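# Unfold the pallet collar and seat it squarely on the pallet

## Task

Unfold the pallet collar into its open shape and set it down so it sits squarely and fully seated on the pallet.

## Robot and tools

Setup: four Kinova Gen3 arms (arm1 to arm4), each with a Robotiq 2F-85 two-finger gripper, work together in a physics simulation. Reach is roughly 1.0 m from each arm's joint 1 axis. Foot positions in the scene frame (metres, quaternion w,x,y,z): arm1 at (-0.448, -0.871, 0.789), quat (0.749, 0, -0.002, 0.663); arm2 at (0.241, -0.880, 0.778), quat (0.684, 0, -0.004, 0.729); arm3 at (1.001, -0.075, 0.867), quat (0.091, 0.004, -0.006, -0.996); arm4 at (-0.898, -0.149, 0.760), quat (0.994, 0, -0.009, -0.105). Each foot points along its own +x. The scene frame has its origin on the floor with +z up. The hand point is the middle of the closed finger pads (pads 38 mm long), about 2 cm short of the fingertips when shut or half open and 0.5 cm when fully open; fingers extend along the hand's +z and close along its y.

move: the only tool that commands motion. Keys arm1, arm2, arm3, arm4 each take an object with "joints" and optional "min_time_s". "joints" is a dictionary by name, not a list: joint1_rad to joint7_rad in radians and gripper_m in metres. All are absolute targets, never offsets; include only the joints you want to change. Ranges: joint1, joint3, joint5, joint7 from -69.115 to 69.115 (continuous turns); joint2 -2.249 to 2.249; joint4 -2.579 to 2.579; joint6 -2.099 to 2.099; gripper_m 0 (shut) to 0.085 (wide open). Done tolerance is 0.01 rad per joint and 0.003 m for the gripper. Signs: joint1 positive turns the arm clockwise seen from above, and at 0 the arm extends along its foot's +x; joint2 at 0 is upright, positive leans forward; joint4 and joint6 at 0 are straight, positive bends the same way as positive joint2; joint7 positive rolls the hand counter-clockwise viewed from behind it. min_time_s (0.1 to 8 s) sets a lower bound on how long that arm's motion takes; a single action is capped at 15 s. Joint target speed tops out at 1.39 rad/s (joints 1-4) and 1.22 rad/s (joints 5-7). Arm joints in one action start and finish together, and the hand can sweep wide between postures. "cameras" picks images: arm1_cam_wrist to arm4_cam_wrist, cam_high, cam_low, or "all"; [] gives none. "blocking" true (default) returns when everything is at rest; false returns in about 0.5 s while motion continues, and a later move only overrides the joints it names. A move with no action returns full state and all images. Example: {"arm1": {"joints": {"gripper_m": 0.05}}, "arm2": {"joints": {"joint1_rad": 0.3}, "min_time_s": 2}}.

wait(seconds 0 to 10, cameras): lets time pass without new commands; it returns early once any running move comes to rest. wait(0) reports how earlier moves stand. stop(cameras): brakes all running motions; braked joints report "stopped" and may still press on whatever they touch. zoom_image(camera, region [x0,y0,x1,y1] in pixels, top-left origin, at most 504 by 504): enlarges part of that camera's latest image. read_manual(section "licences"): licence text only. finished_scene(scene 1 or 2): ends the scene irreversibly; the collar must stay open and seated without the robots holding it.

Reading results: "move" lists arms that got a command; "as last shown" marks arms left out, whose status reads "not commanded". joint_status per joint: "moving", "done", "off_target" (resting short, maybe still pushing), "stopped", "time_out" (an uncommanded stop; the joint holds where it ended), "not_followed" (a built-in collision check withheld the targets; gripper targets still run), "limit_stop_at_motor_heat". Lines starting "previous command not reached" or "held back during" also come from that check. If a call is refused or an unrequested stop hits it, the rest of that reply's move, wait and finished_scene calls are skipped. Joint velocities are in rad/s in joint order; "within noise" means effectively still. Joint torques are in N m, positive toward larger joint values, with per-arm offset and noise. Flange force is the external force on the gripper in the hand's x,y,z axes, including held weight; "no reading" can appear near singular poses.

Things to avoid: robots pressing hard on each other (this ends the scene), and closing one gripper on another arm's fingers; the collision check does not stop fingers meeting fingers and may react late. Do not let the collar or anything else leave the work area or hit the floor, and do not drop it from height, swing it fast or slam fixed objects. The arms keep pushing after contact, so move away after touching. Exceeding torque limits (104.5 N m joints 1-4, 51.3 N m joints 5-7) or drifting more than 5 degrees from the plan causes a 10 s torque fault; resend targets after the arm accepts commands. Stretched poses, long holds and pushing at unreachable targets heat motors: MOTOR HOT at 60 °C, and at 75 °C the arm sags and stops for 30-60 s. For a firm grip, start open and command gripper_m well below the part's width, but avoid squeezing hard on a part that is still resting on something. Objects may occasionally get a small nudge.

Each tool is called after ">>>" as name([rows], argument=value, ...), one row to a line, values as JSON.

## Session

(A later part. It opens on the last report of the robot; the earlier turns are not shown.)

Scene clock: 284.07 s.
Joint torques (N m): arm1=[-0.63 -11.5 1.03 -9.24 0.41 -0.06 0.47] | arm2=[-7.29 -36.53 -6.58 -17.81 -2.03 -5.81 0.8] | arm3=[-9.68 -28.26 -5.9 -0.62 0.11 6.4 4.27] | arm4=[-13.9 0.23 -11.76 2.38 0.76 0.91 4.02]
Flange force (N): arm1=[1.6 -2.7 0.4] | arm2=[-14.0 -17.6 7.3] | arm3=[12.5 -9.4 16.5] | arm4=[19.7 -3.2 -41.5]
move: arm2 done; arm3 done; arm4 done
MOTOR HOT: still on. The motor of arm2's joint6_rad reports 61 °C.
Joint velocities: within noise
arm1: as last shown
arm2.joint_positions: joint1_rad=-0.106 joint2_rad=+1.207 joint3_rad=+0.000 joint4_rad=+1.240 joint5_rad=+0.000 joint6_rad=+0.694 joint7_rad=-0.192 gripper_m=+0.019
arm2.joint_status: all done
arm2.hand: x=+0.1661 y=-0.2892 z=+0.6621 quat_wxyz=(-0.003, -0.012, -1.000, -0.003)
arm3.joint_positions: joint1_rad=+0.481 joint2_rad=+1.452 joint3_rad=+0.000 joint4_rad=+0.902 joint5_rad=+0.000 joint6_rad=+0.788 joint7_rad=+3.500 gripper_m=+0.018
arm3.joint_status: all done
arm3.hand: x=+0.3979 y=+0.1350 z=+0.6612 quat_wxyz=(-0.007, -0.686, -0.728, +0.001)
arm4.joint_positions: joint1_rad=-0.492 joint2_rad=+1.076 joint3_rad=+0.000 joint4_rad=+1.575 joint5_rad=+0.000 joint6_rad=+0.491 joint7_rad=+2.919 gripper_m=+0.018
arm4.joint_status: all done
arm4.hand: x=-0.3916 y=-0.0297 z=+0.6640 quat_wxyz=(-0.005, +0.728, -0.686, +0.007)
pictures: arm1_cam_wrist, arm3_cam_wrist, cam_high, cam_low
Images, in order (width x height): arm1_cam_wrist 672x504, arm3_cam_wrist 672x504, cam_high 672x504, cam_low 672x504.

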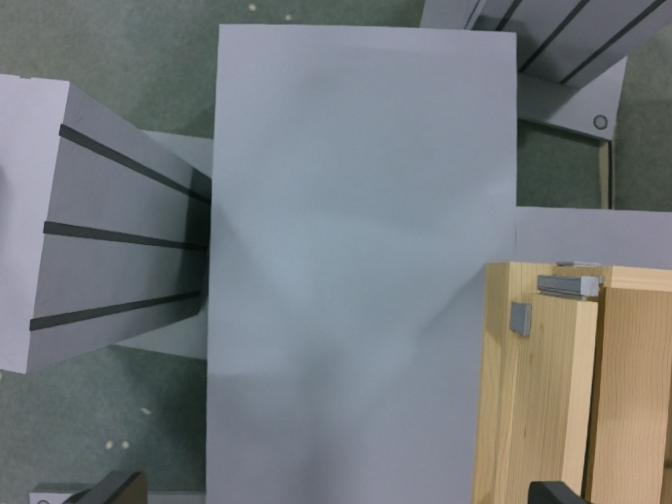

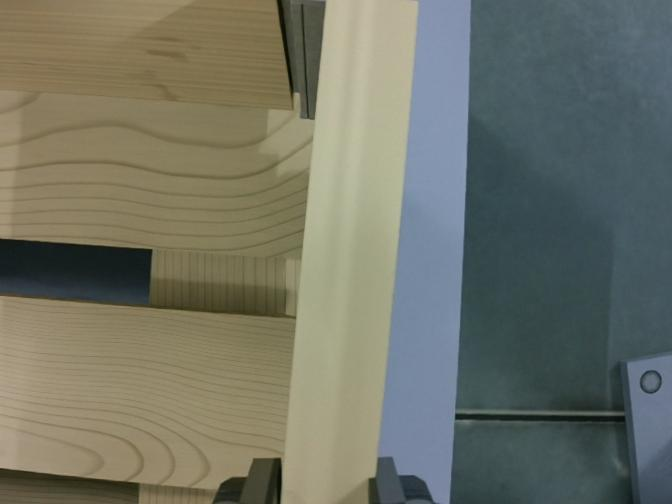

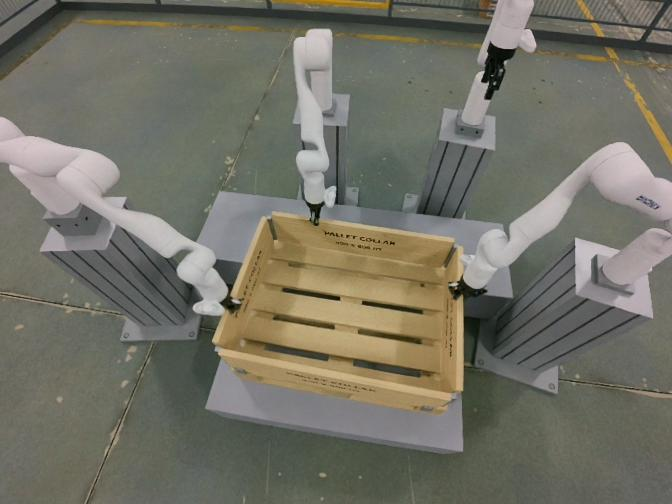

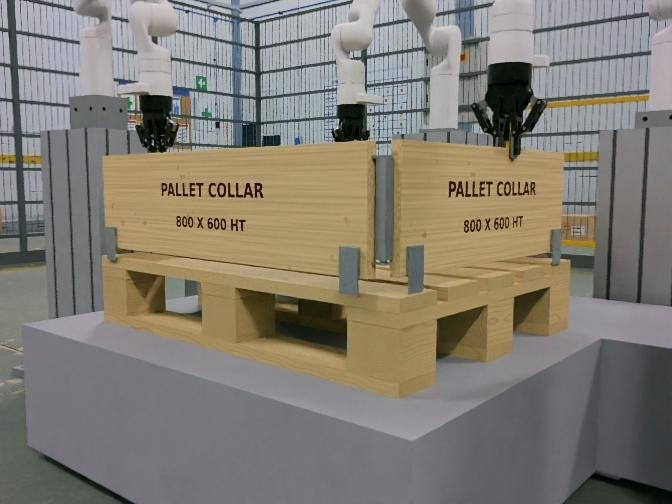

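>>> move(arm2={"joints":{"joint2_rad":1.165,"joint4_rad":1.255,"joint6_rad":0.7216},"min_time_s":1.2}, arm3={"joints":{"joint2_rad":1.4052,"joint4_rad":0.936,"joint6_rad":0.8004},"min_time_s":1.2}, arm4={"joints":{"joint2_rad":1.0294,"joint4_rad":1.5859,"joint6_rad":0.5263},"min_time_s":1.2})

>>> move(arm2={"joints":{"joint1_rad":-0.1117,"joint2_rad":1.158,"joint4_rad":1.265,"joint6_rad":0.7186,"joint7_rad":-0.198},"min_time_s":1.2}, arm3={"joints":{"joint1_rad":0.4756,"joint2_rad":1.419,"joint4_rad":0.906,"joint6_rad":0.8166,"joint7_rad":3.511},"min_time_s":1.2}, arm4={"joints":{"joint1_rad":-0.495,"joint2_rad":1.0215,"joint4_rad":1.608,"joint6_rad":0.5121,"joint7_rad":2.934},"min_time_s":1.2})

>>> move(arm2={"joints":{"joint2_rad":1.2004,"joint4_rad":1.2502,"joint6_rad":0.691},"min_time_s":1.5}, arm3={"joints":{"joint2_rad":1.466,"joint4_rad":0.8718,"joint6_rad":0.8038},"min_time_s":1.5}, arm4={"joints":{"joint2_rad":1.0681,"joint4_rad":1.5967,"joint6_rad":0.4768},"min_time_s":1.5}, cameras=["cam_low","cam_high","arm1_cam_wrist","arm3_cam_wrist"])

>>> zoom_image(camera="arm1_cam_wrist", region=[450, 230, 672, 400])

>>> zoom_image(camera="cam_low", region=[310, 200, 560, 360])

>>> zoom_image(camera="cam_low", region=[60, 200, 310, 360])

Scene clock: 312.67 s.
Joint torques (N m): arm1=[-0.62 -11.5 1 -9.3 0.41 -0.04 0.46] | arm2=[-1.92 -32.79 -1.65 -14.08 -0.25 -4.05 1] | arm3=[-4.62 -26.35 -2.12 4.56 1.56 10.18 4.32] | arm4=[-6.3 -27.86 -2.67 3.57 2.48 7.79 3.92]
Flange force (N): arm1=[1.6 -2.9 0.7] | arm2=[-3.6 -11.9 5.8] | arm3=[10.0 -24.1 22.0] | arm4=[2.3 -19.0 28.4]
move: arm2 done; arm3 done; arm4 done
MOTOR HOT: still on. The motor of arm2's joint6_rad reports 59 °C.
Joint velocities: within noise
arm1.joint_positions: joint1_rad=+0.072 joint2_rad=+0.166 joint3_rad=+0.000 joint4_rad=+1.492 joint5_rad=+0.000 joint6_rad=+1.484 joint7_rad=+0.194 gripper_m=+0.085
arm1.joint_status: not commanded
arm1.hand: x=-0.3505 y=-0.5013 z=+1.1513 quat_wxyz=(-0.001, +0.000, -1.000, -0.001)
arm2.joint_positions: joint1_rad=-0.106 joint2_rad=+1.165 joint3_rad=+0.000 joint4_rad=+1.255 joint5_rad=+0.000 joint6_rad=+0.722 joint7_rad=-0.192 gripper_m=+0.019
arm2.joint_status: all done
arm2.hand: x=+0.1659 y=-0.2895 z=+0.6842 quat_wxyz=(-0.003, -0.012, -1.000, -0.003)
arm3.joint_positions: joint1_rad=+0.481 joint2_rad=+1.405 joint3_rad=+0.000 joint4_rad=+0.936 joint5_rad=+0.000 joint6_rad=+0.800 joint7_rad=+3.500 gripper_m=+0.018
arm3.joint_status: all done
arm3.hand: x=+0.3977 y=+0.1353 z=+0.6836 quat_wxyz=(-0.007, -0.686, -0.728, +0.001)
arm4.joint_positions: joint1_rad=-0.492 joint2_rad=+1.029 joint3_rad=+0.000 joint4_rad=+1.586 joint5_rad=+0.000 joint6_rad=+0.526 joint7_rad=+2.919 gripper_m=+0.018
arm4.joint_status: all done
arm4.hand: x=-0.3919 y=-0.0296 z=+0.6865 quat_wxyz=(-0.005, +0.728, -0.686, +0.007)
pictures: none

Scene clock: 314.17 s.
Joint torques (N m): arm1=[-0.6 -11.52 1.04 -9.28 0.4 -0.05 0.46] | arm2=[-1.3 -32.41 -0.81 -11.88 0.24 -2.8 1.13] | arm3=[-1.63 -21.9 0.8 8.02 3.1 12.16 4.8] | arm4=[-9.02 -24.51 -6.06 8.56 2.17 10.48 4.37]
Flange force (N): arm1=[1.7 -2.8 0.6] | arm2=[-1.5 -6.3 8.2] | arm3=[7.2 -30.6 19.1] | arm4=[5.7 -27.3 28.6]
move: arm2 done; arm3 done; arm4 done
MOTOR HOT: still on. The motor of arm2's joint6_rad reports 59 °C.
Joint velocities: within noise
arm1: as last shown
arm2.joint_positions: joint1_rad=-0.112 joint2_rad=+1.158 joint3_rad=+0.000 joint4_rad=+1.265 joint5_rad=+0.000 joint6_rad=+0.719 joint7_rad=-0.198 gripper_m=+0.019
arm2.joint_status: all done
arm2.hand: x=+0.1627 y=-0.2917 z=+0.6863 quat_wxyz=(-0.003, -0.012, -1.000, -0.003)
arm3.joint_positions: joint1_rad=+0.476 joint2_rad=+1.419 joint3_rad=+0.000 joint4_rad=+0.906 joint5_rad=+0.000 joint6_rad=+0.817 joint7_rad=+3.511 gripper_m=+0.018
arm3.joint_status: all done
arm3.hand: x=+0.3924 y=+0.1334 z=+0.6816 quat_wxyz=(-0.007, -0.680, -0.733, +0.001)
arm4.joint_positions: joint1_rad=-0.495 joint2_rad=+1.021 joint3_rad=+0.000 joint4_rad=+1.608 joint5_rad=+0.000 joint6_rad=+0.512 joint7_rad=+2.934 gripper_m=+0.018
arm4.joint_status: all done
arm4.hand: x=-0.3977 y=-0.0297 z=+0.6870 quat_wxyz=(-0.005, +0.734, -0.680, +0.007)
pictures: none

Scene clock: 315.97 s.
Joint torques (N m): arm1=[-0.61 -11.5 1.02 -9.22 0.44 -0.04 0.45] | arm2=[-4.45 -37.24 -3.87 -16.06 -0.9 -4.47 1.07] | arm3=[-5.32 -21.82 -1.98 5.69 1.83 10.22 4.53] | arm4=[-17.57 -5.79 -16.07 5.77 0.1 4.73 4.41]
Flange force (N): arm1=[1.6 -2.7 0.4] | arm2=[-8.1 -13.3 11.8] | arm3=[10.2 -22.0 15.1] | arm4=[24.7 -13.4 -21.0]
move: arm2 done; arm3 done; arm4 done
MOTOR HOT: still on. The motor of arm2's joint6_rad reports 59 °C.
Joint velocities: within noise
arm1: as last shown
arm2.joint_positions: joint1_rad=-0.112 joint2_rad=+1.200 joint3_rad=+0.000 joint4_rad=+1.250 joint5_rad=+0.000 joint6_rad=+0.691 joint7_rad=-0.198 gripper_m=+0.019
arm2.joint_status: all done
arm2.hand: x=+0.1629 y=-0.2914 z=+0.6642 quat_wxyz=(-0.003, -0.012, -1.000, -0.003)
arm3.joint_positions: joint1_rad=+0.476 joint2_rad=+1.466 joint3_rad=+0.000 joint4_rad=+0.872 joint5_rad=+0.000 joint6_rad=+0.804 joint7_rad=+3.511 gripper_m=+0.018
arm3.joint_status: all done
arm3.hand: x=+0.3928 y=+0.1332 z=+0.6590 quat_wxyz=(-0.007, -0.680, -0.733, +0.001)
arm4.joint_positions: joint1_rad=-0.495 joint2_rad=+1.068 joint3_rad=+0.000 joint4_rad=+1.597 joint5_rad=+0.000 joint6_rad=+0.477 joint7_rad=+2.934 gripper_m=+0.018
arm4.joint_status: all done
arm4.hand: x=-0.3972 y=-0.0297 z=+0.6648 quat_wxyz=(-0.005, +0.734, -0.680, +0.007)
pictures: arm1_cam_wrist, arm3_cam_wrist, cam_high, cam_low
Images, in order (width x height): arm1_cam_wrist 672x504, arm3_cam_wrist 672x504, cam_high 672x504, cam_low 672x504.

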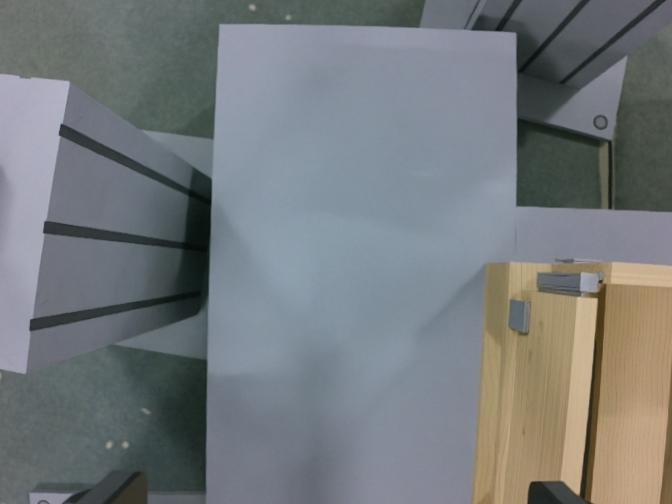

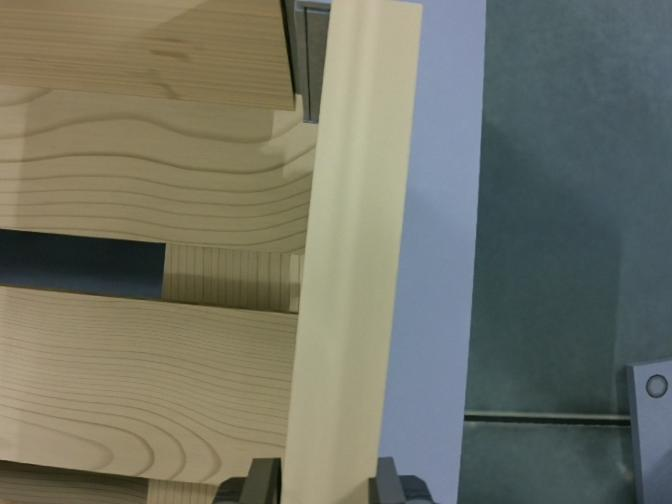

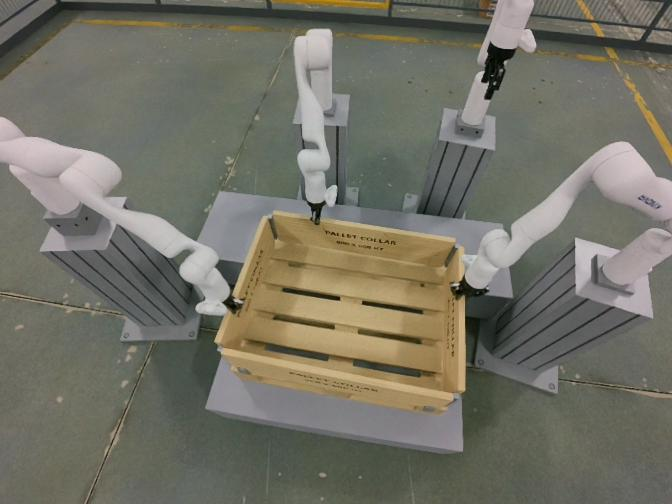

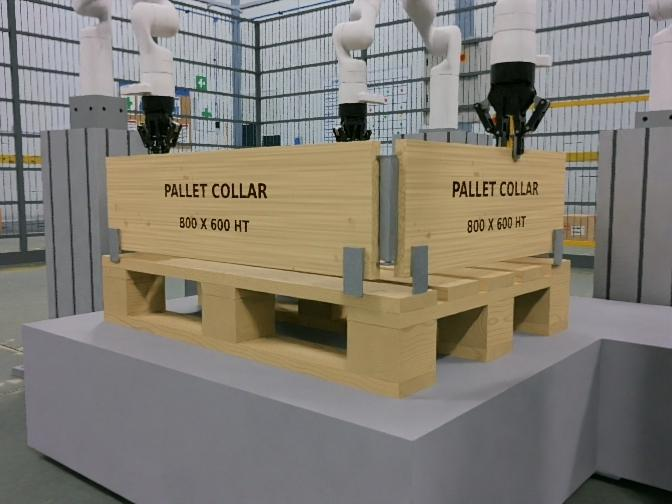

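Scaled by 2.270.

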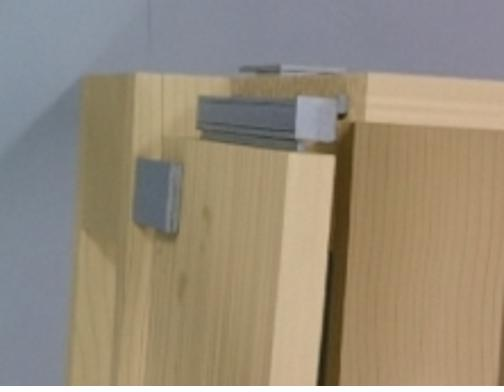

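Scaled by 2.016 from the camera's image (finer frame: 960x720).

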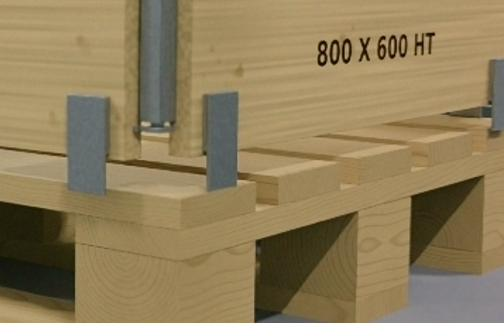

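Scaled by 2.016 from the camera's image (finer frame: 960x720).

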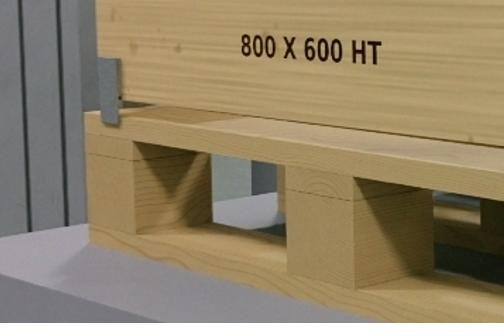

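>>> move(arm2={"joints":{"joint2_rad":1.2198,"joint4_rad":1.2455,"joint6_rad":0.6763},"min_time_s":1.5}, arm3={"joints":{"joint2_rad":1.4916,"joint4_rad":0.8507,"joint6_rad":0.7993},"min_time_s":1.5}, arm4={"joints":{"joint2_rad":1.0936,"joint4_rad":1.5885,"joint6_rad":0.4595},"min_time_s":1.5}, cameras=["cam_low","cam_high","arm1_cam_wrist","arm3_cam_wrist"])

>>> zoom_image(camera="arm1_cam_wrist", region=[450, 230, 672, 400])

>>> zoom_image(camera="cam_low", region=[310, 200, 560, 360])

>>> zoom_image(camera="cam_low", region=[60, 200, 310, 360])

Scene clock: 332.03 s.
Joint torques (N m): arm1=[-0.63 -11.5 1.03 -9.27 0.45 -0.05 0.47] | arm2=[-21.42 -31.34 -20.21 -16.1 -6.31 -6.22 0.96] | arm3=[-9.01 -33.43 -4.36 -5.45 0.81 3.81 4.45] | arm4=[-19.21 56.69 -19.72 3.87 -1.03 -9.06 3.5]
Flange force (N): arm1=[1.6 -2.8 0.5] | arm2=[-37.2 -12.3 -2.3] | arm3=[8.3 -2.7 18.2] | arm4=[34.8 19.5 -175.6]
move: arm2 done; arm3 done; arm4 done
MOTOR HOT: still on. The motor of arm2's joint2_rad reports 58 °C.
TORQUE WARNING: arm4's joint2_rad reached its warning level (56.7 N m). A warning alone does not stop the arm.
Joint velocities: within noise
arm1: as last shown
arm2.joint_positions: joint1_rad=-0.112 joint2_rad=+1.220 joint3_rad=+0.000 joint4_rad=+1.245 joint5_rad=+0.000 joint6_rad=+0.676 joint7_rad=-0.198 gripper_m=+0.019
arm2.joint_status: all done
arm2.hand: x=+0.1632 y=-0.2920 z=+0.6536 quat_wxyz=(-0.003, -0.012, -1.000, -0.003)
arm3.joint_positions: joint1_rad=+0.476 joint2_rad=+1.492 joint3_rad=+0.000 joint4_rad=+0.851 joint5_rad=+0.000 joint6_rad=+0.799 joint7_rad=+3.511 gripper_m=+0.018
arm3.joint_status: all done
arm3.hand: x=+0.3929 y=+0.1330 z=+0.6473 quat_wxyz=(-0.007, -0.680, -0.733, +0.001)
arm4.joint_positions: joint1_rad=-0.495 joint2_rad=+1.088 joint3_rad=+0.000 joint4_rad=+1.588 joint5_rad=+0.000 joint6_rad=+0.459 joint7_rad=+2.934 gripper_m=+0.018
arm4.joint_status: all done
arm4.hand: x=-0.3946 y=-0.0290 z=+0.6560 quat_wxyz=(-0.008, +0.734, -0.679, +0.009)
pictures: arm1_cam_wrist, arm3_cam_wrist, cam_high, cam_low
Images, in order (width x height): arm1_cam_wrist 672x504, arm3_cam_wrist 672x504, cam_high 672x504, cam_low 672x504.

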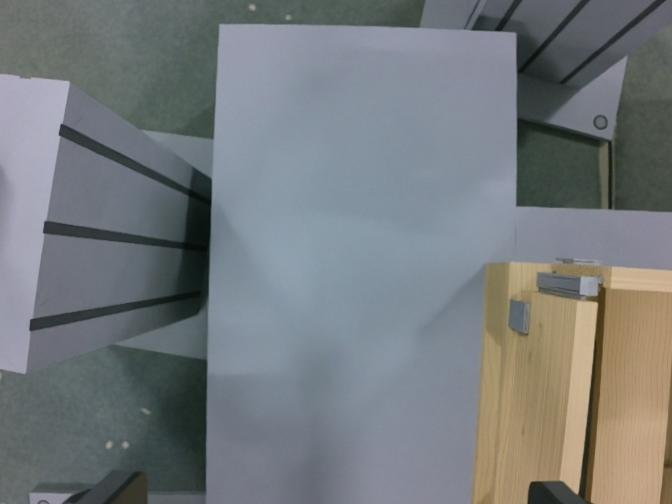

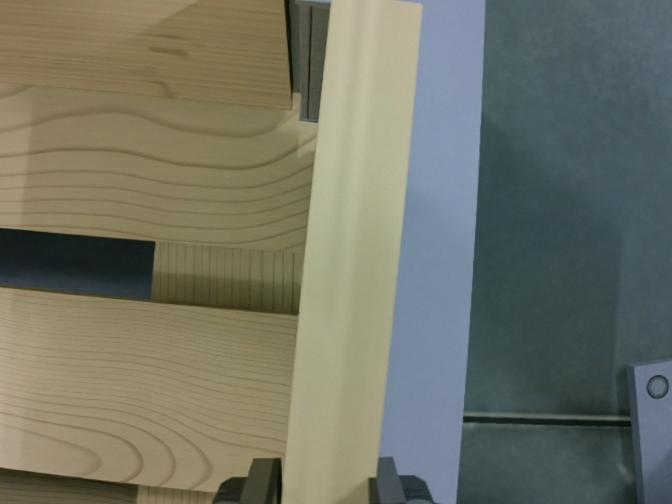

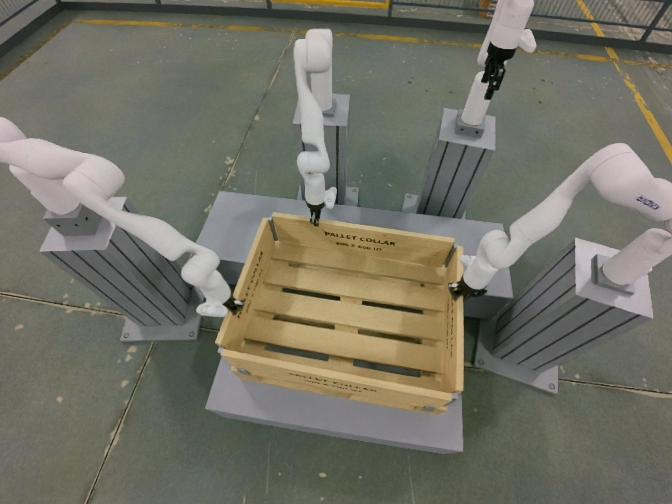

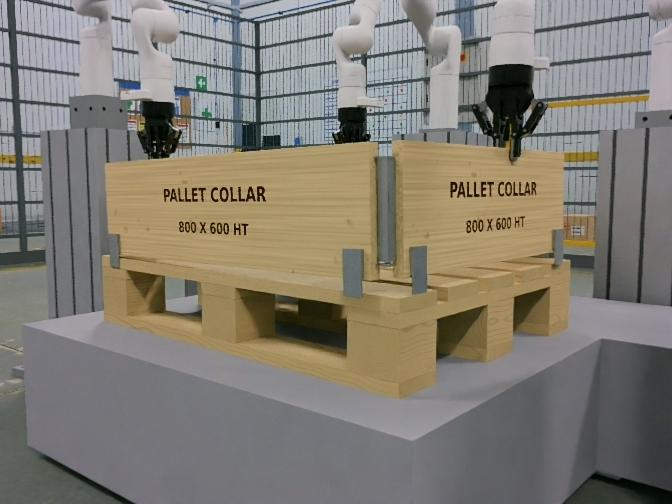

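Scaled by 2.270.

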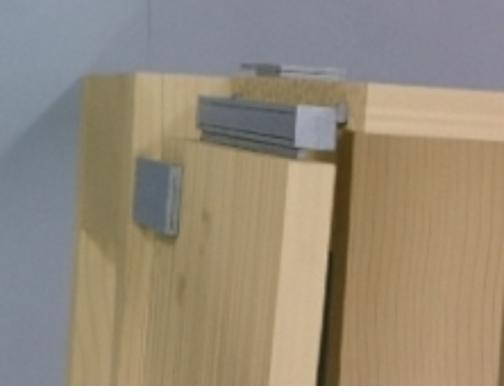

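Scaled by 2.016 from the camera's image (finer frame: 960x720).

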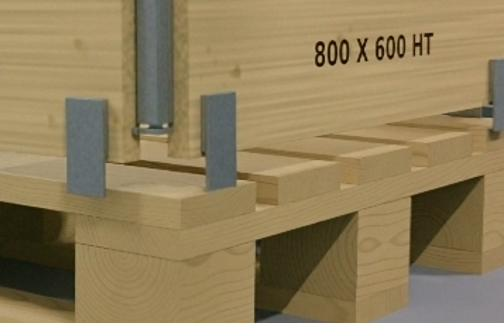

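Scaled by 2.016 from the camera's image (finer frame: 960x720).

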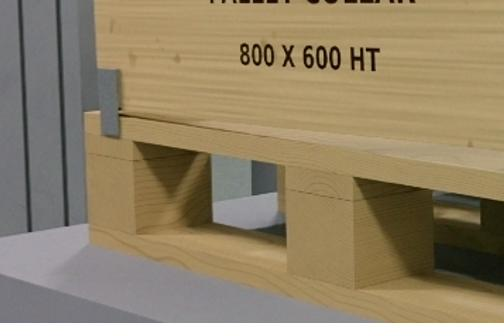

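>>> move(arm2={"joints":{"joint2_rad":1.2004,"joint4_rad":1.2502,"joint6_rad":0.691},"min_time_s":1}, arm3={"joints":{"joint2_rad":1.466,"joint4_rad":0.8718,"joint6_rad":0.8038},"min_time_s":1}, arm4={"joints":{"joint2_rad":1.04,"joint4_rad":1.604,"joint6_rad":0.498},"min_time_s":1})

>>> move(arm2={"joints":{"joint1_rad":-0.1262,"joint2_rad":1.2041,"joint4_rad":1.264,"joint6_rad":0.6735,"joint7_rad":-0.2126},"min_time_s":1.2}, arm3={"joints":{"joint1_rad":0.4716,"joint2_rad":1.4895,"joint4_rad":0.8134,"joint6_rad":0.8387,"joint7_rad":3.5043},"min_time_s":1.2}, arm4={"joints":{"joint1_rad":-0.5007,"joint2_rad":1.0393,"joint4_rad":1.64,"joint6_rad":0.4623,"joint7_rad":2.93},"min_time_s":1.2})

>>> move(arm2={"joints":{"joint2_rad":1.2478,"joint4_rad":1.2454,"joint6_rad":0.6484},"min_time_s":2}, arm3={"joints":{"joint2_rad":1.5434,"joint4_rad":0.7654,"joint6_rad":0.8328},"min_time_s":2}, arm4={"joints":{"joint2_rad":1.1112,"joint4_rad":1.6184,"joint6_rad":0.412},"min_time_s":2}, cameras=["cam_low","cam_high","arm1_cam_wrist","arm3_cam_wrist"])

>>> zoom_image(camera="arm1_cam_wrist", region=[450, 230, 672, 400])

>>> zoom_image(camera="cam_low", region=[310, 200, 560, 360])

>>> zoom_image(camera="cam_low", region=[60, 200, 310, 360])

Scene clock: 351.50 s.
Joint torques (N m): arm1=[-0.61 -11.49 1.04 -9.26 0.41 -0.03 0.46] | arm2=[-7.39 -36.81 -6.09 -17.34 -1.39 -5.23 1.13] | arm3=[-0.19 -21.75 2.02 8.82 3.37 13.08 4.54] | arm4=[-8.44 -23.87 -6.14 15.48 0.91 15.08 3.14]
Flange force (N): arm1=[1.7 -2.8 0.6] | arm2=[-13.6 -16.6 9.1] | arm3=[5.9 -32.2 21.6] | arm4=[5.0 -40.0 38.2]
move: arm2 done; arm3 done; arm4 done
MOTOR HOT: cleared for the motors of arm2.
TORQUE WARNING: arm4's joint2_rad reached its warning level (56.7 N m). A warning alone does not stop the arm.
Joint velocities: within noise
arm1: as last shown
arm2.joint_positions: joint1_rad=-0.112 joint2_rad=+1.200 joint3_rad=+0.000 joint4_rad=+1.250 joint5_rad=+0.000 joint6_rad=+0.691 joint7_rad=-0.198 gripper_m=+0.019
arm2.joint_status: all done
arm2.hand: x=+0.1630 y=-0.2915 z=+0.6641 quat_wxyz=(-0.003, -0.012, -1.000, -0.003)
arm3.joint_positions: joint1_rad=+0.476 joint2_rad=+1.466 joint3_rad=+0.000 joint4_rad=+0.872 joint5_rad=+0.000 joint6_rad=+0.804 joint7_rad=+3.511 gripper_m=+0.018
arm3.joint_status: all done
arm3.hand: x=+0.3928 y=+0.1331 z=+0.6591 quat_wxyz=(-0.007, -0.680, -0.733, +0.001)
arm4.joint_positions: joint1_rad=-0.495 joint2_rad=+1.040 joint3_rad=+0.000 joint4_rad=+1.604 joint5_rad=+0.000 joint6_rad=+0.498 joint7_rad=+2.934 gripper_m=+0.018
arm4.joint_status: all done
arm4.hand: x=-0.3976 y=-0.0297 z=+0.6781 quat_wxyz=(-0.005, +0.734, -0.680, +0.007)
pictures: none

Scene clock: 353.00 s.
Joint torques (N m): arm1=[-0.59 -11.47 1.02 -9.26 0.43 -0.06 0.47] | arm2=[-12.95 -10.34 -12.31 -3.24 -3.34 -1.87 1.29] | arm3=[7.89 -13.71 7.64 11.54 5.38 13.4 4.12] | arm4=[-12.57 -24.43 -11.19 23.35 -0.32 20.36 2.96]
Flange force (N): arm1=[1.7 -2.8 0.5] | arm2=[-20.5 -0.9 -27.9] | arm3=[-4.8 -37.3 9.5] | arm4=[11.2 -55.4 53.3]
move: arm2 done; arm3 done; arm4 done
Joint velocities: within noise
arm1: as last shown
arm2.joint_positions: joint1_rad=-0.126 joint2_rad=+1.204 joint3_rad=+0.000 joint4_rad=+1.264 joint5_rad=+0.000 joint6_rad=+0.673 joint7_rad=-0.213 gripper_m=+0.019
arm2.joint_status: all done
arm2.hand: x=+0.1549 y=-0.2963 z=+0.6592 quat_wxyz=(-0.003, -0.011, -1.000, -0.003)
arm3.joint_positions: joint1_rad=+0.472 joint2_rad=+1.490 joint3_rad=+0.000 joint4_rad=+0.813 joint5_rad=+0.000 joint6_rad=+0.839 joint7_rad=+3.504 gripper_m=+0.018
arm3.joint_status: all done
arm3.hand: x=+0.3839 y=+0.1330 z=+0.6571 quat_wxyz=(-0.007, -0.681, -0.732, +0.001)
arm4.joint_positions: joint1_rad=-0.501 joint2_rad=+1.039 joint3_rad=+0.000 joint4_rad=+1.640 joint5_rad=+0.000 joint6_rad=+0.462 joint7_rad=+2.930 gripper_m=+0.018
arm4.joint_status: all done
arm4.hand: x=-0.4078 y=-0.0297 z=+0.6731 quat_wxyz=(-0.005, +0.734, -0.679, +0.007)
pictures: none

Scene clock: 357.40 s.
Joint torques (N m): arm1=[-0.61 -11.5 1.04 -9.27 0.41 -0.07 0.47] | arm2=[-20.27 33.72 -20.89 4.41 -5.96 -7.99 1] | arm3=[-6.47 51.98 -3.46 -2.87 1.55 -19.58 3.95] | arm4=[6.99 48.7 11.77 -7.89 5.72 -14.95 3.31]
Flange force (N): arm1=[1.7 -2.8 0.5] | arm2=[-35.1 -9.5 -115.8] | arm3=[-29.6 78.2 -176.1] | arm4=[-12.3 43.6 -177.9]
move: arm2 done; arm3 done; arm4 time_out
TORQUE WARNING: arm4's joint2_rad reached its warning level (56.7 N m). A warning alone does not stop the arm.
Joint velocities: within noise
arm1: as last shown
arm2.joint_positions: joint1_rad=-0.126 joint2_rad=+1.247 joint3_rad=+0.000 joint4_rad=+1.245 joint5_rad=+0.000 joint6_rad=+0.648 joint7_rad=-0.213 gripper_m=+0.019
arm2.joint_status: all done
arm2.hand: x=+0.1551 y=-0.2956 z=+0.6378 quat_wxyz=(-0.003, -0.012, -1.000, -0.003)
arm3.joint_positions: joint1_rad=+0.472 joint2_rad=+1.541 joint3_rad=+0.000 joint4_rad=+0.765 joint5_rad=+0.000 joint6_rad=+0.833 joint7_rad=+3.504 gripper_m=+0.018
arm3.joint_status: all done
arm3.hand: x=+0.3832 y=+0.1331 z=+0.6345 quat_wxyz=(-0.006, -0.681, -0.732, +0.001)
arm4.joint_positions: joint1_rad=-0.501 joint2_rad=+1.098 joint3_rad=+0.000 joint4_rad=+1.618 joint5_rad=+0.000 joint6_rad=+0.412 joint7_rad=+2.930 gripper_m=+0.018
arm4.joint_status: joint2_rad time_out (moved +0.059 of +0.072); the others done
arm4.hand: x=-0.4020 y=-0.0282 z=+0.6465 quat_wxyz=(-0.011, +0.734, -0.679, +0.010)
pictures: arm1_cam_wrist, arm3_cam_wrist, cam_high, cam_low
Images, in order (width x height): arm1_cam_wrist 672x504, arm3_cam_wrist 672x504, cam_high 672x504, cam_low 672x504.

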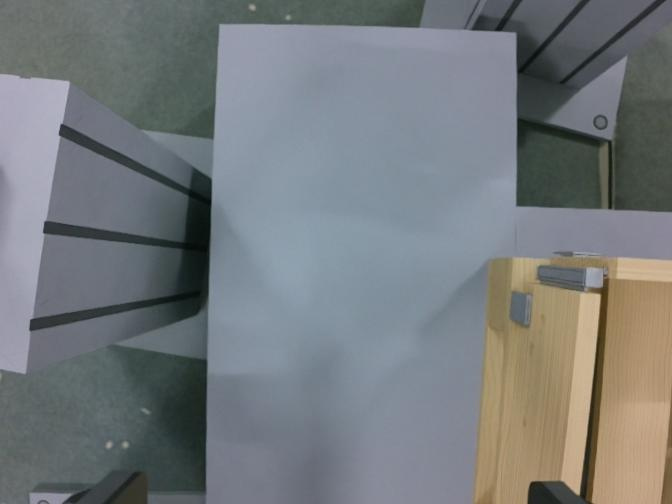

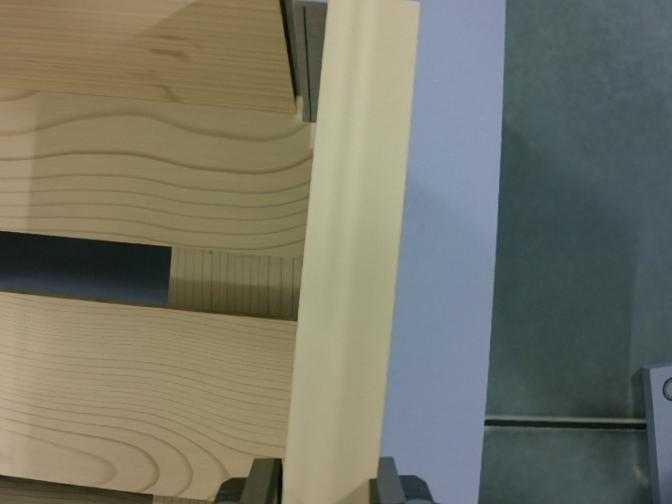

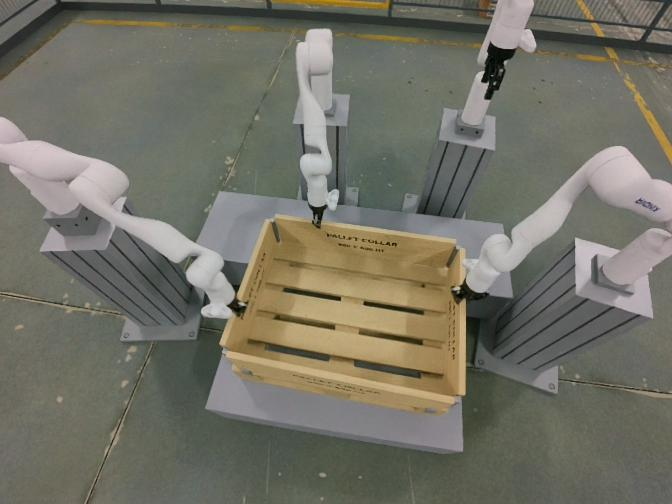

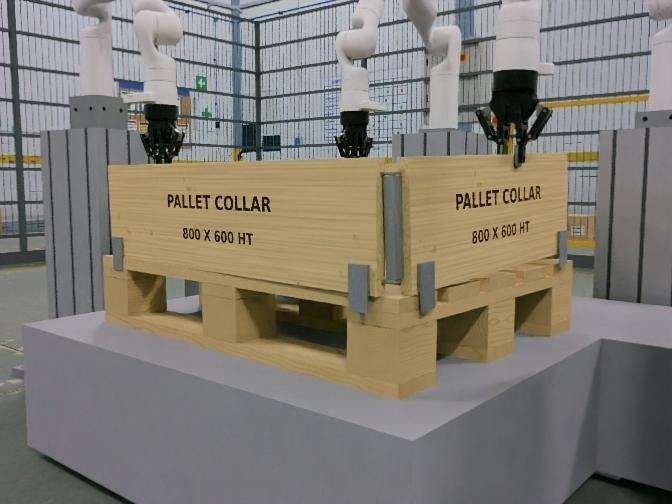

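Scaled by 2.270.

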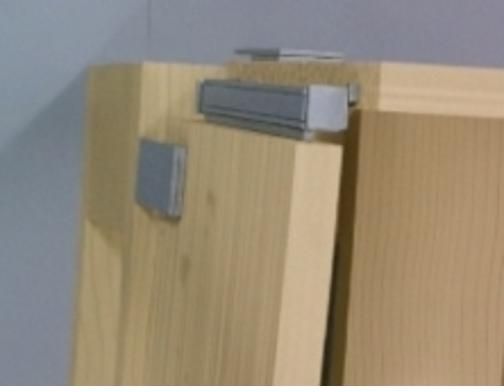

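Scaled by 2.016 from the camera's image (finer frame: 960x720).

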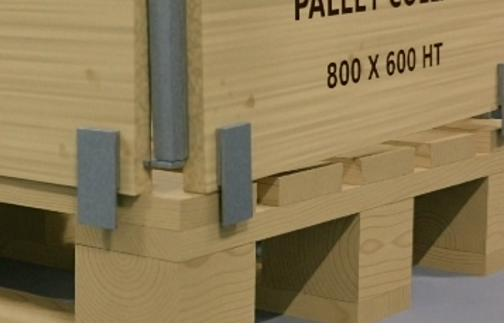

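Scaled by 2.016 from the camera's image (finer frame: 960x720).

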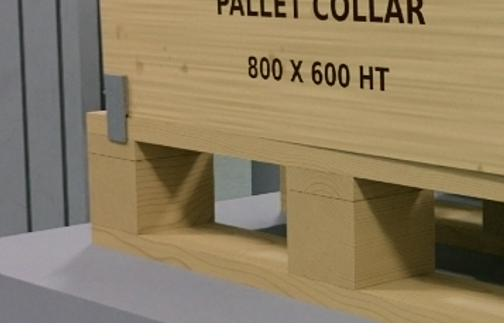

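>>> move(arm2={"joints":{"joint2_rad":1.195,"joint4_rad":1.267,"joint6_rad":0.68},"min_time_s":1}, arm3={"joints":{"joint2_rad":1.503,"joint4_rad":0.802,"joint6_rad":0.837},"min_time_s":1}, arm4={"joints":{"joint2_rad":1.06,"joint4_rad":1.634,"joint6_rad":0.4475},"min_time_s":1})

>>> move(arm2={"joints":{"joint1_rad":-0.13,"joint2_rad":1.1766,"joint4_rad":1.3218,"joint6_rad":0.6432,"joint7_rad":-0.2164},"min_time_s":1.2}, arm3={"joints":{"joint1_rad":0.4608,"joint2_rad":1.4918,"joint4_rad":0.833,"joint6_rad":0.8168,"joint7_rad":3.4934},"min_time_s":1.2}, arm4={"joints":{"joint1_rad":-0.4843,"joint2_rad":1.0607,"joint4_rad":1.6339,"joint6_rad":0.447,"joint7_rad":2.9463},"min_time_s":1.2})

>>> move(arm2={"joints":{"joint2_rad":1.2272,"joint4_rad":1.3015,"joint6_rad":0.6129},"min_time_s":2}, arm3={"joints":{"joint2_rad":1.5242,"joint4_rad":0.8044,"joint6_rad":0.813},"min_time_s":2}, arm4={"joints":{"joint2_rad":1.1092,"joint4_rad":1.6188,"joint6_rad":0.4136},"min_time_s":2}, cameras=["cam_low","cam_high","arm1_cam_wrist","arm3_cam_wrist"])

>>> zoom_image(camera="arm1_cam_wrist", region=[450, 230, 672, 400])

>>> zoom_image(camera="cam_low", region=[310, 200, 560, 360])

>>> zoom_image(camera="cam_low", region=[60, 200, 310, 360])

>>> zoom_image(camera="cam_high", region=[190, 190, 490, 430])

Scene clock: 375.53 s.
Joint torques (N m): arm1=[-0.63 -11.49 1.04 -9.26 0.4 -0.04 0.45] | arm2=[2.32 -28.13 1.74 2.72 0.66 6.24 0.85] | arm3=[-3.12 -22.95 0.61 9 2.67 14.13 3.98] | arm4=[-12.69 -17.73 -11.57 16.95 0.02 14.63 3.23]
Flange force (N): arm1=[1.6 -2.8 0.5] | arm2=[9.4 24.0 20.9] | arm3=[12.1 -33.3 25.7] | arm4=[13.6 -38.9 26.8]
move: arm2 done; arm3 done; arm4 done
MOTOR HOT: the motor of arm2's joint2_rad reports 60 °C; the controller stops that arm at 75 °C. To cool a motor, set the load down, stop pushing, or move to a pose that needs little force.
Joint velocities: within noise
arm1: as last shown
arm2.joint_positions: joint1_rad=-0.126 joint2_rad=+1.195 joint3_rad=+0.000 joint4_rad=+1.267 joint5_rad=+0.000 joint6_rad=+0.680 joint7_rad=-0.213 gripper_m=+0.019
arm2.joint_status: all done
arm2.hand: x=+0.1550 y=-0.2963 z=+0.6639 quat_wxyz=(-0.003, -0.012, -1.000, -0.003)
arm3.joint_positions: joint1_rad=+0.472 joint2_rad=+1.503 joint3_rad=+0.000 joint4_rad=+0.802 joint5_rad=+0.000 joint6_rad=+0.837 joint7_rad=+3.504 gripper_m=+0.018
arm3.joint_status: all done
arm3.hand: x=+0.3842 y=+0.1330 z=+0.6510 quat_wxyz=(-0.007, -0.681, -0.732, +0.001)
arm4.joint_positions: joint1_rad=-0.501 joint2_rad=+1.060 joint3_rad=+0.000 joint4_rad=+1.634 joint5_rad=+0.000 joint6_rad=+0.447 joint7_rad=+2.930 gripper_m=+0.018
arm4.joint_status: all done
arm4.hand: x=-0.4073 y=-0.0297 z=+0.6635 quat_wxyz=(-0.005, +0.734, -0.679, +0.007)
pictures: none

Scene clock: 377.03 s.
Joint torques (N m): arm1=[-0.63 -11.48 1.06 -9.28 0.41 -0.05 0.46] | arm2=[-2.26 -21.18 -3.21 16.41 -0.81 13.87 1.01] | arm3=[10.98 -20.87 11.84 7.51 7.43 11.84 4.09] | arm4=[-7.92 -19.4 -5.59 16.47 1.52 14.67 3.35]
Flange force (N): arm1=[1.7 -2.9 0.5] | arm2=[6.6 51.6 27.3] | arm3=[-11.6 -34.5 17.4] | arm4=[4.8 -36.6 30.2]
move: arm2 done; arm3 done; arm4 done
MOTOR HOT: still on. The motor of arm2's joint2_rad reports 60 °C.
Joint velocities: within noise
arm1.joint_positions: joint1_rad=+0.072 joint2_rad=+0.166 joint3_rad=+0.000 joint4_rad=+1.492 joint5_rad=+0.000 joint6_rad=+1.484 joint7_rad=+0.194 gripper_m=+0.085
arm1.joint_status: not commanded
arm1.hand: x=-0.3505 y=-0.5013 z=+1.1513 quat_wxyz=(-0.001, +0.000, -1.000, -0.001)
arm2.joint_positions: joint1_rad=-0.130 joint2_rad=+1.177 joint3_rad=+0.000 joint4_rad=+1.322 joint5_rad=+0.000 joint6_rad=+0.643 joint7_rad=-0.216 gripper_m=+0.019
arm2.joint_status: all done
arm2.hand: x=+0.1551 y=-0.3082 z=+0.6640 quat_wxyz=(-0.003, -0.012, -1.000, -0.003)
arm3.joint_positions: joint1_rad=+0.461 joint2_rad=+1.492 joint3_rad=+0.000 joint4_rad=+0.833 joint5_rad=+0.000 joint6_rad=+0.817 joint7_rad=+3.493 gripper_m=+0.018
arm3.joint_status: all done
arm3.hand: x=+0.3861 y=+0.1249 z=+0.6512 quat_wxyz=(-0.007, -0.681, -0.732, +0.001)
arm4.joint_positions: joint1_rad=-0.484 joint2_rad=+1.061 joint3_rad=+0.000 joint4_rad=+1.634 joint5_rad=+0.000 joint6_rad=+0.447 joint7_rad=+2.946 gripper_m=+0.018
arm4.joint_status: all done
arm4.hand: x=-0.4055 y=-0.0377 z=+0.6632 quat_wxyz=(-0.005, +0.734, -0.679, +0.007)
pictures: none

Scene clock: 379.33 s.
Joint torques (N m): arm1=[-0.63 -11.46 1 -9.29 0.41 -0.04 0.47] | arm2=[0.17 -24.82 -0.15 2.29 0.56 5.39 1.36] | arm3=[30.54 18.62 25.53 6.96 13.21 -0.48 4.16] | arm4=[-13.93 -16.16 -12.06 9.55 0.44 9.6 3.29]
Flange force (N): arm1=[1.7 -3.0 0.6] | arm2=[5.5 17.1 14.1] | arm3=[-56.5 -4.8 -75.1] | arm4=[19.1 -21.9 11.4]
move: arm2 done; arm3 done; arm4 done
MOTOR HOT: still on. The motor of arm2's joint2_rad reports 60 °C.
Joint velocities: within noise
arm1: as last shown
arm2.joint_positions: joint1_rad=-0.130 joint2_rad=+1.227 joint3_rad=+0.000 joint4_rad=+1.301 joint5_rad=+0.000 joint6_rad=+0.613 joint7_rad=-0.216 gripper_m=+0.019
arm2.joint_status: all done
arm2.hand: x=+0.1552 y=-0.3081 z=+0.6386 quat_wxyz=(-0.003, -0.012, -1.000, -0.003)
arm3.joint_positions: joint1_rad=+0.461 joint2_rad=+1.524 joint3_rad=+0.000 joint4_rad=+0.804 joint5_rad=+0.000 joint6_rad=+0.813 joint7_rad=+3.493 gripper_m=+0.018
arm3.joint_status: all done
arm3.hand: x=+0.3861 y=+0.1247 z=+0.6368 quat_wxyz=(-0.007, -0.681, -0.732, +0.001)
arm4.joint_positions: joint1_rad=-0.484 joint2_rad=+1.109 joint3_rad=+0.000 joint4_rad=+1.619 joint5_rad=+0.000 joint6_rad=+0.414 joint7_rad=+2.946 gripper_m=+0.018
arm4.joint_status: all done
arm4.hand: x=-0.4052 y=-0.0378 z=+0.6408 quat_wxyz=(-0.005, +0.734, -0.679, +0.007)
pictures: arm1_cam_wrist, arm3_cam_wrist, cam_high, cam_low
Images, in order (width x height): arm1_cam_wrist 672x504, arm3_cam_wrist 672x504, cam_high 672x504, cam_low 672x504.

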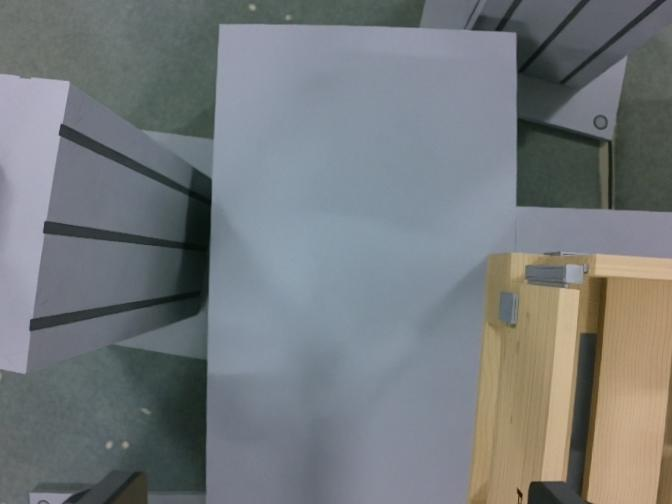

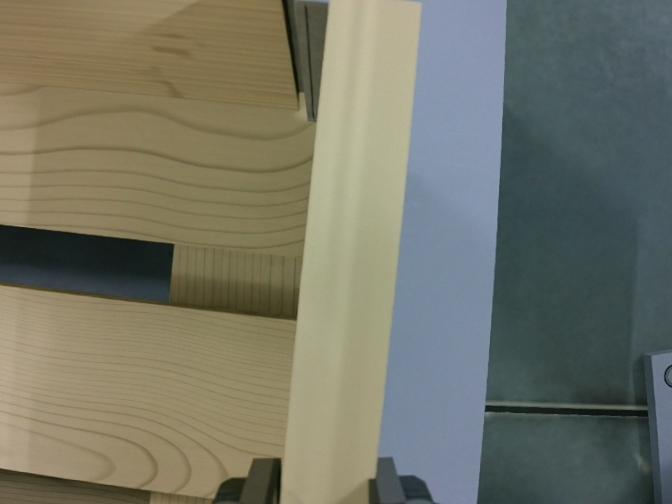

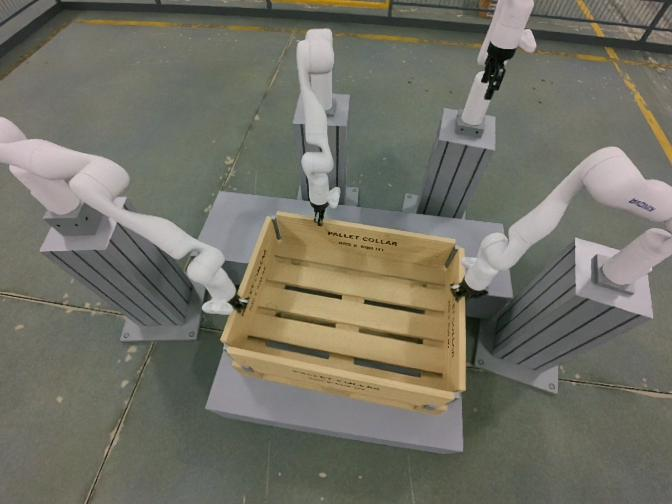

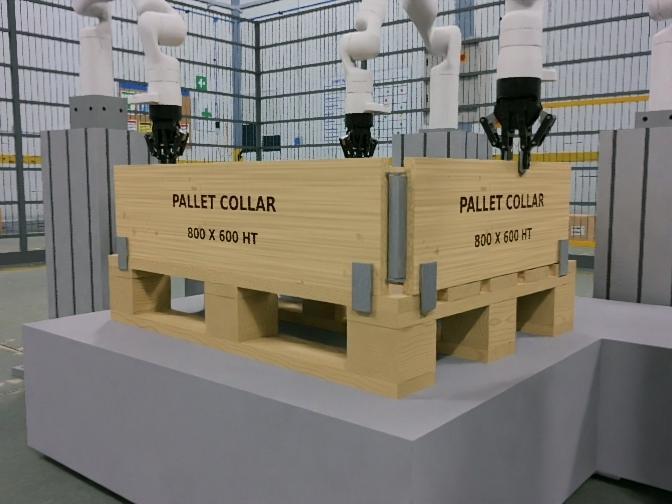

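Scaled by 2.270.

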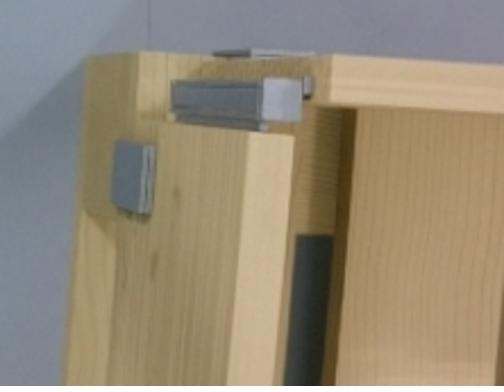

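Scaled by 2.016 from the camera's image (finer frame: 960x720).

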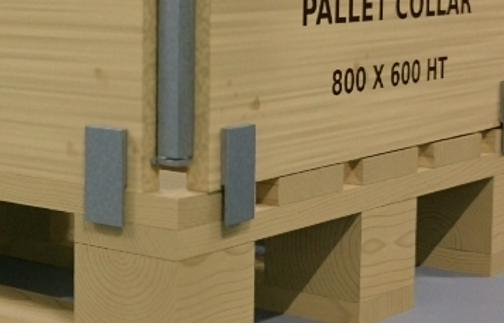

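Scaled by 2.016 from the camera's image (finer frame: 960x720).

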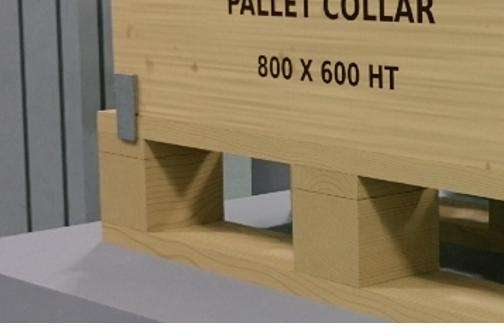

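Scaled by 1.680 from the camera's image (finer frame: 960x720).

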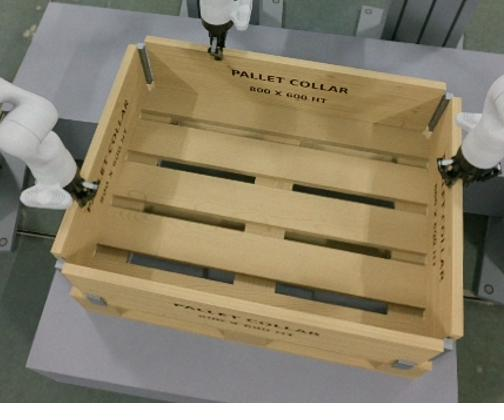

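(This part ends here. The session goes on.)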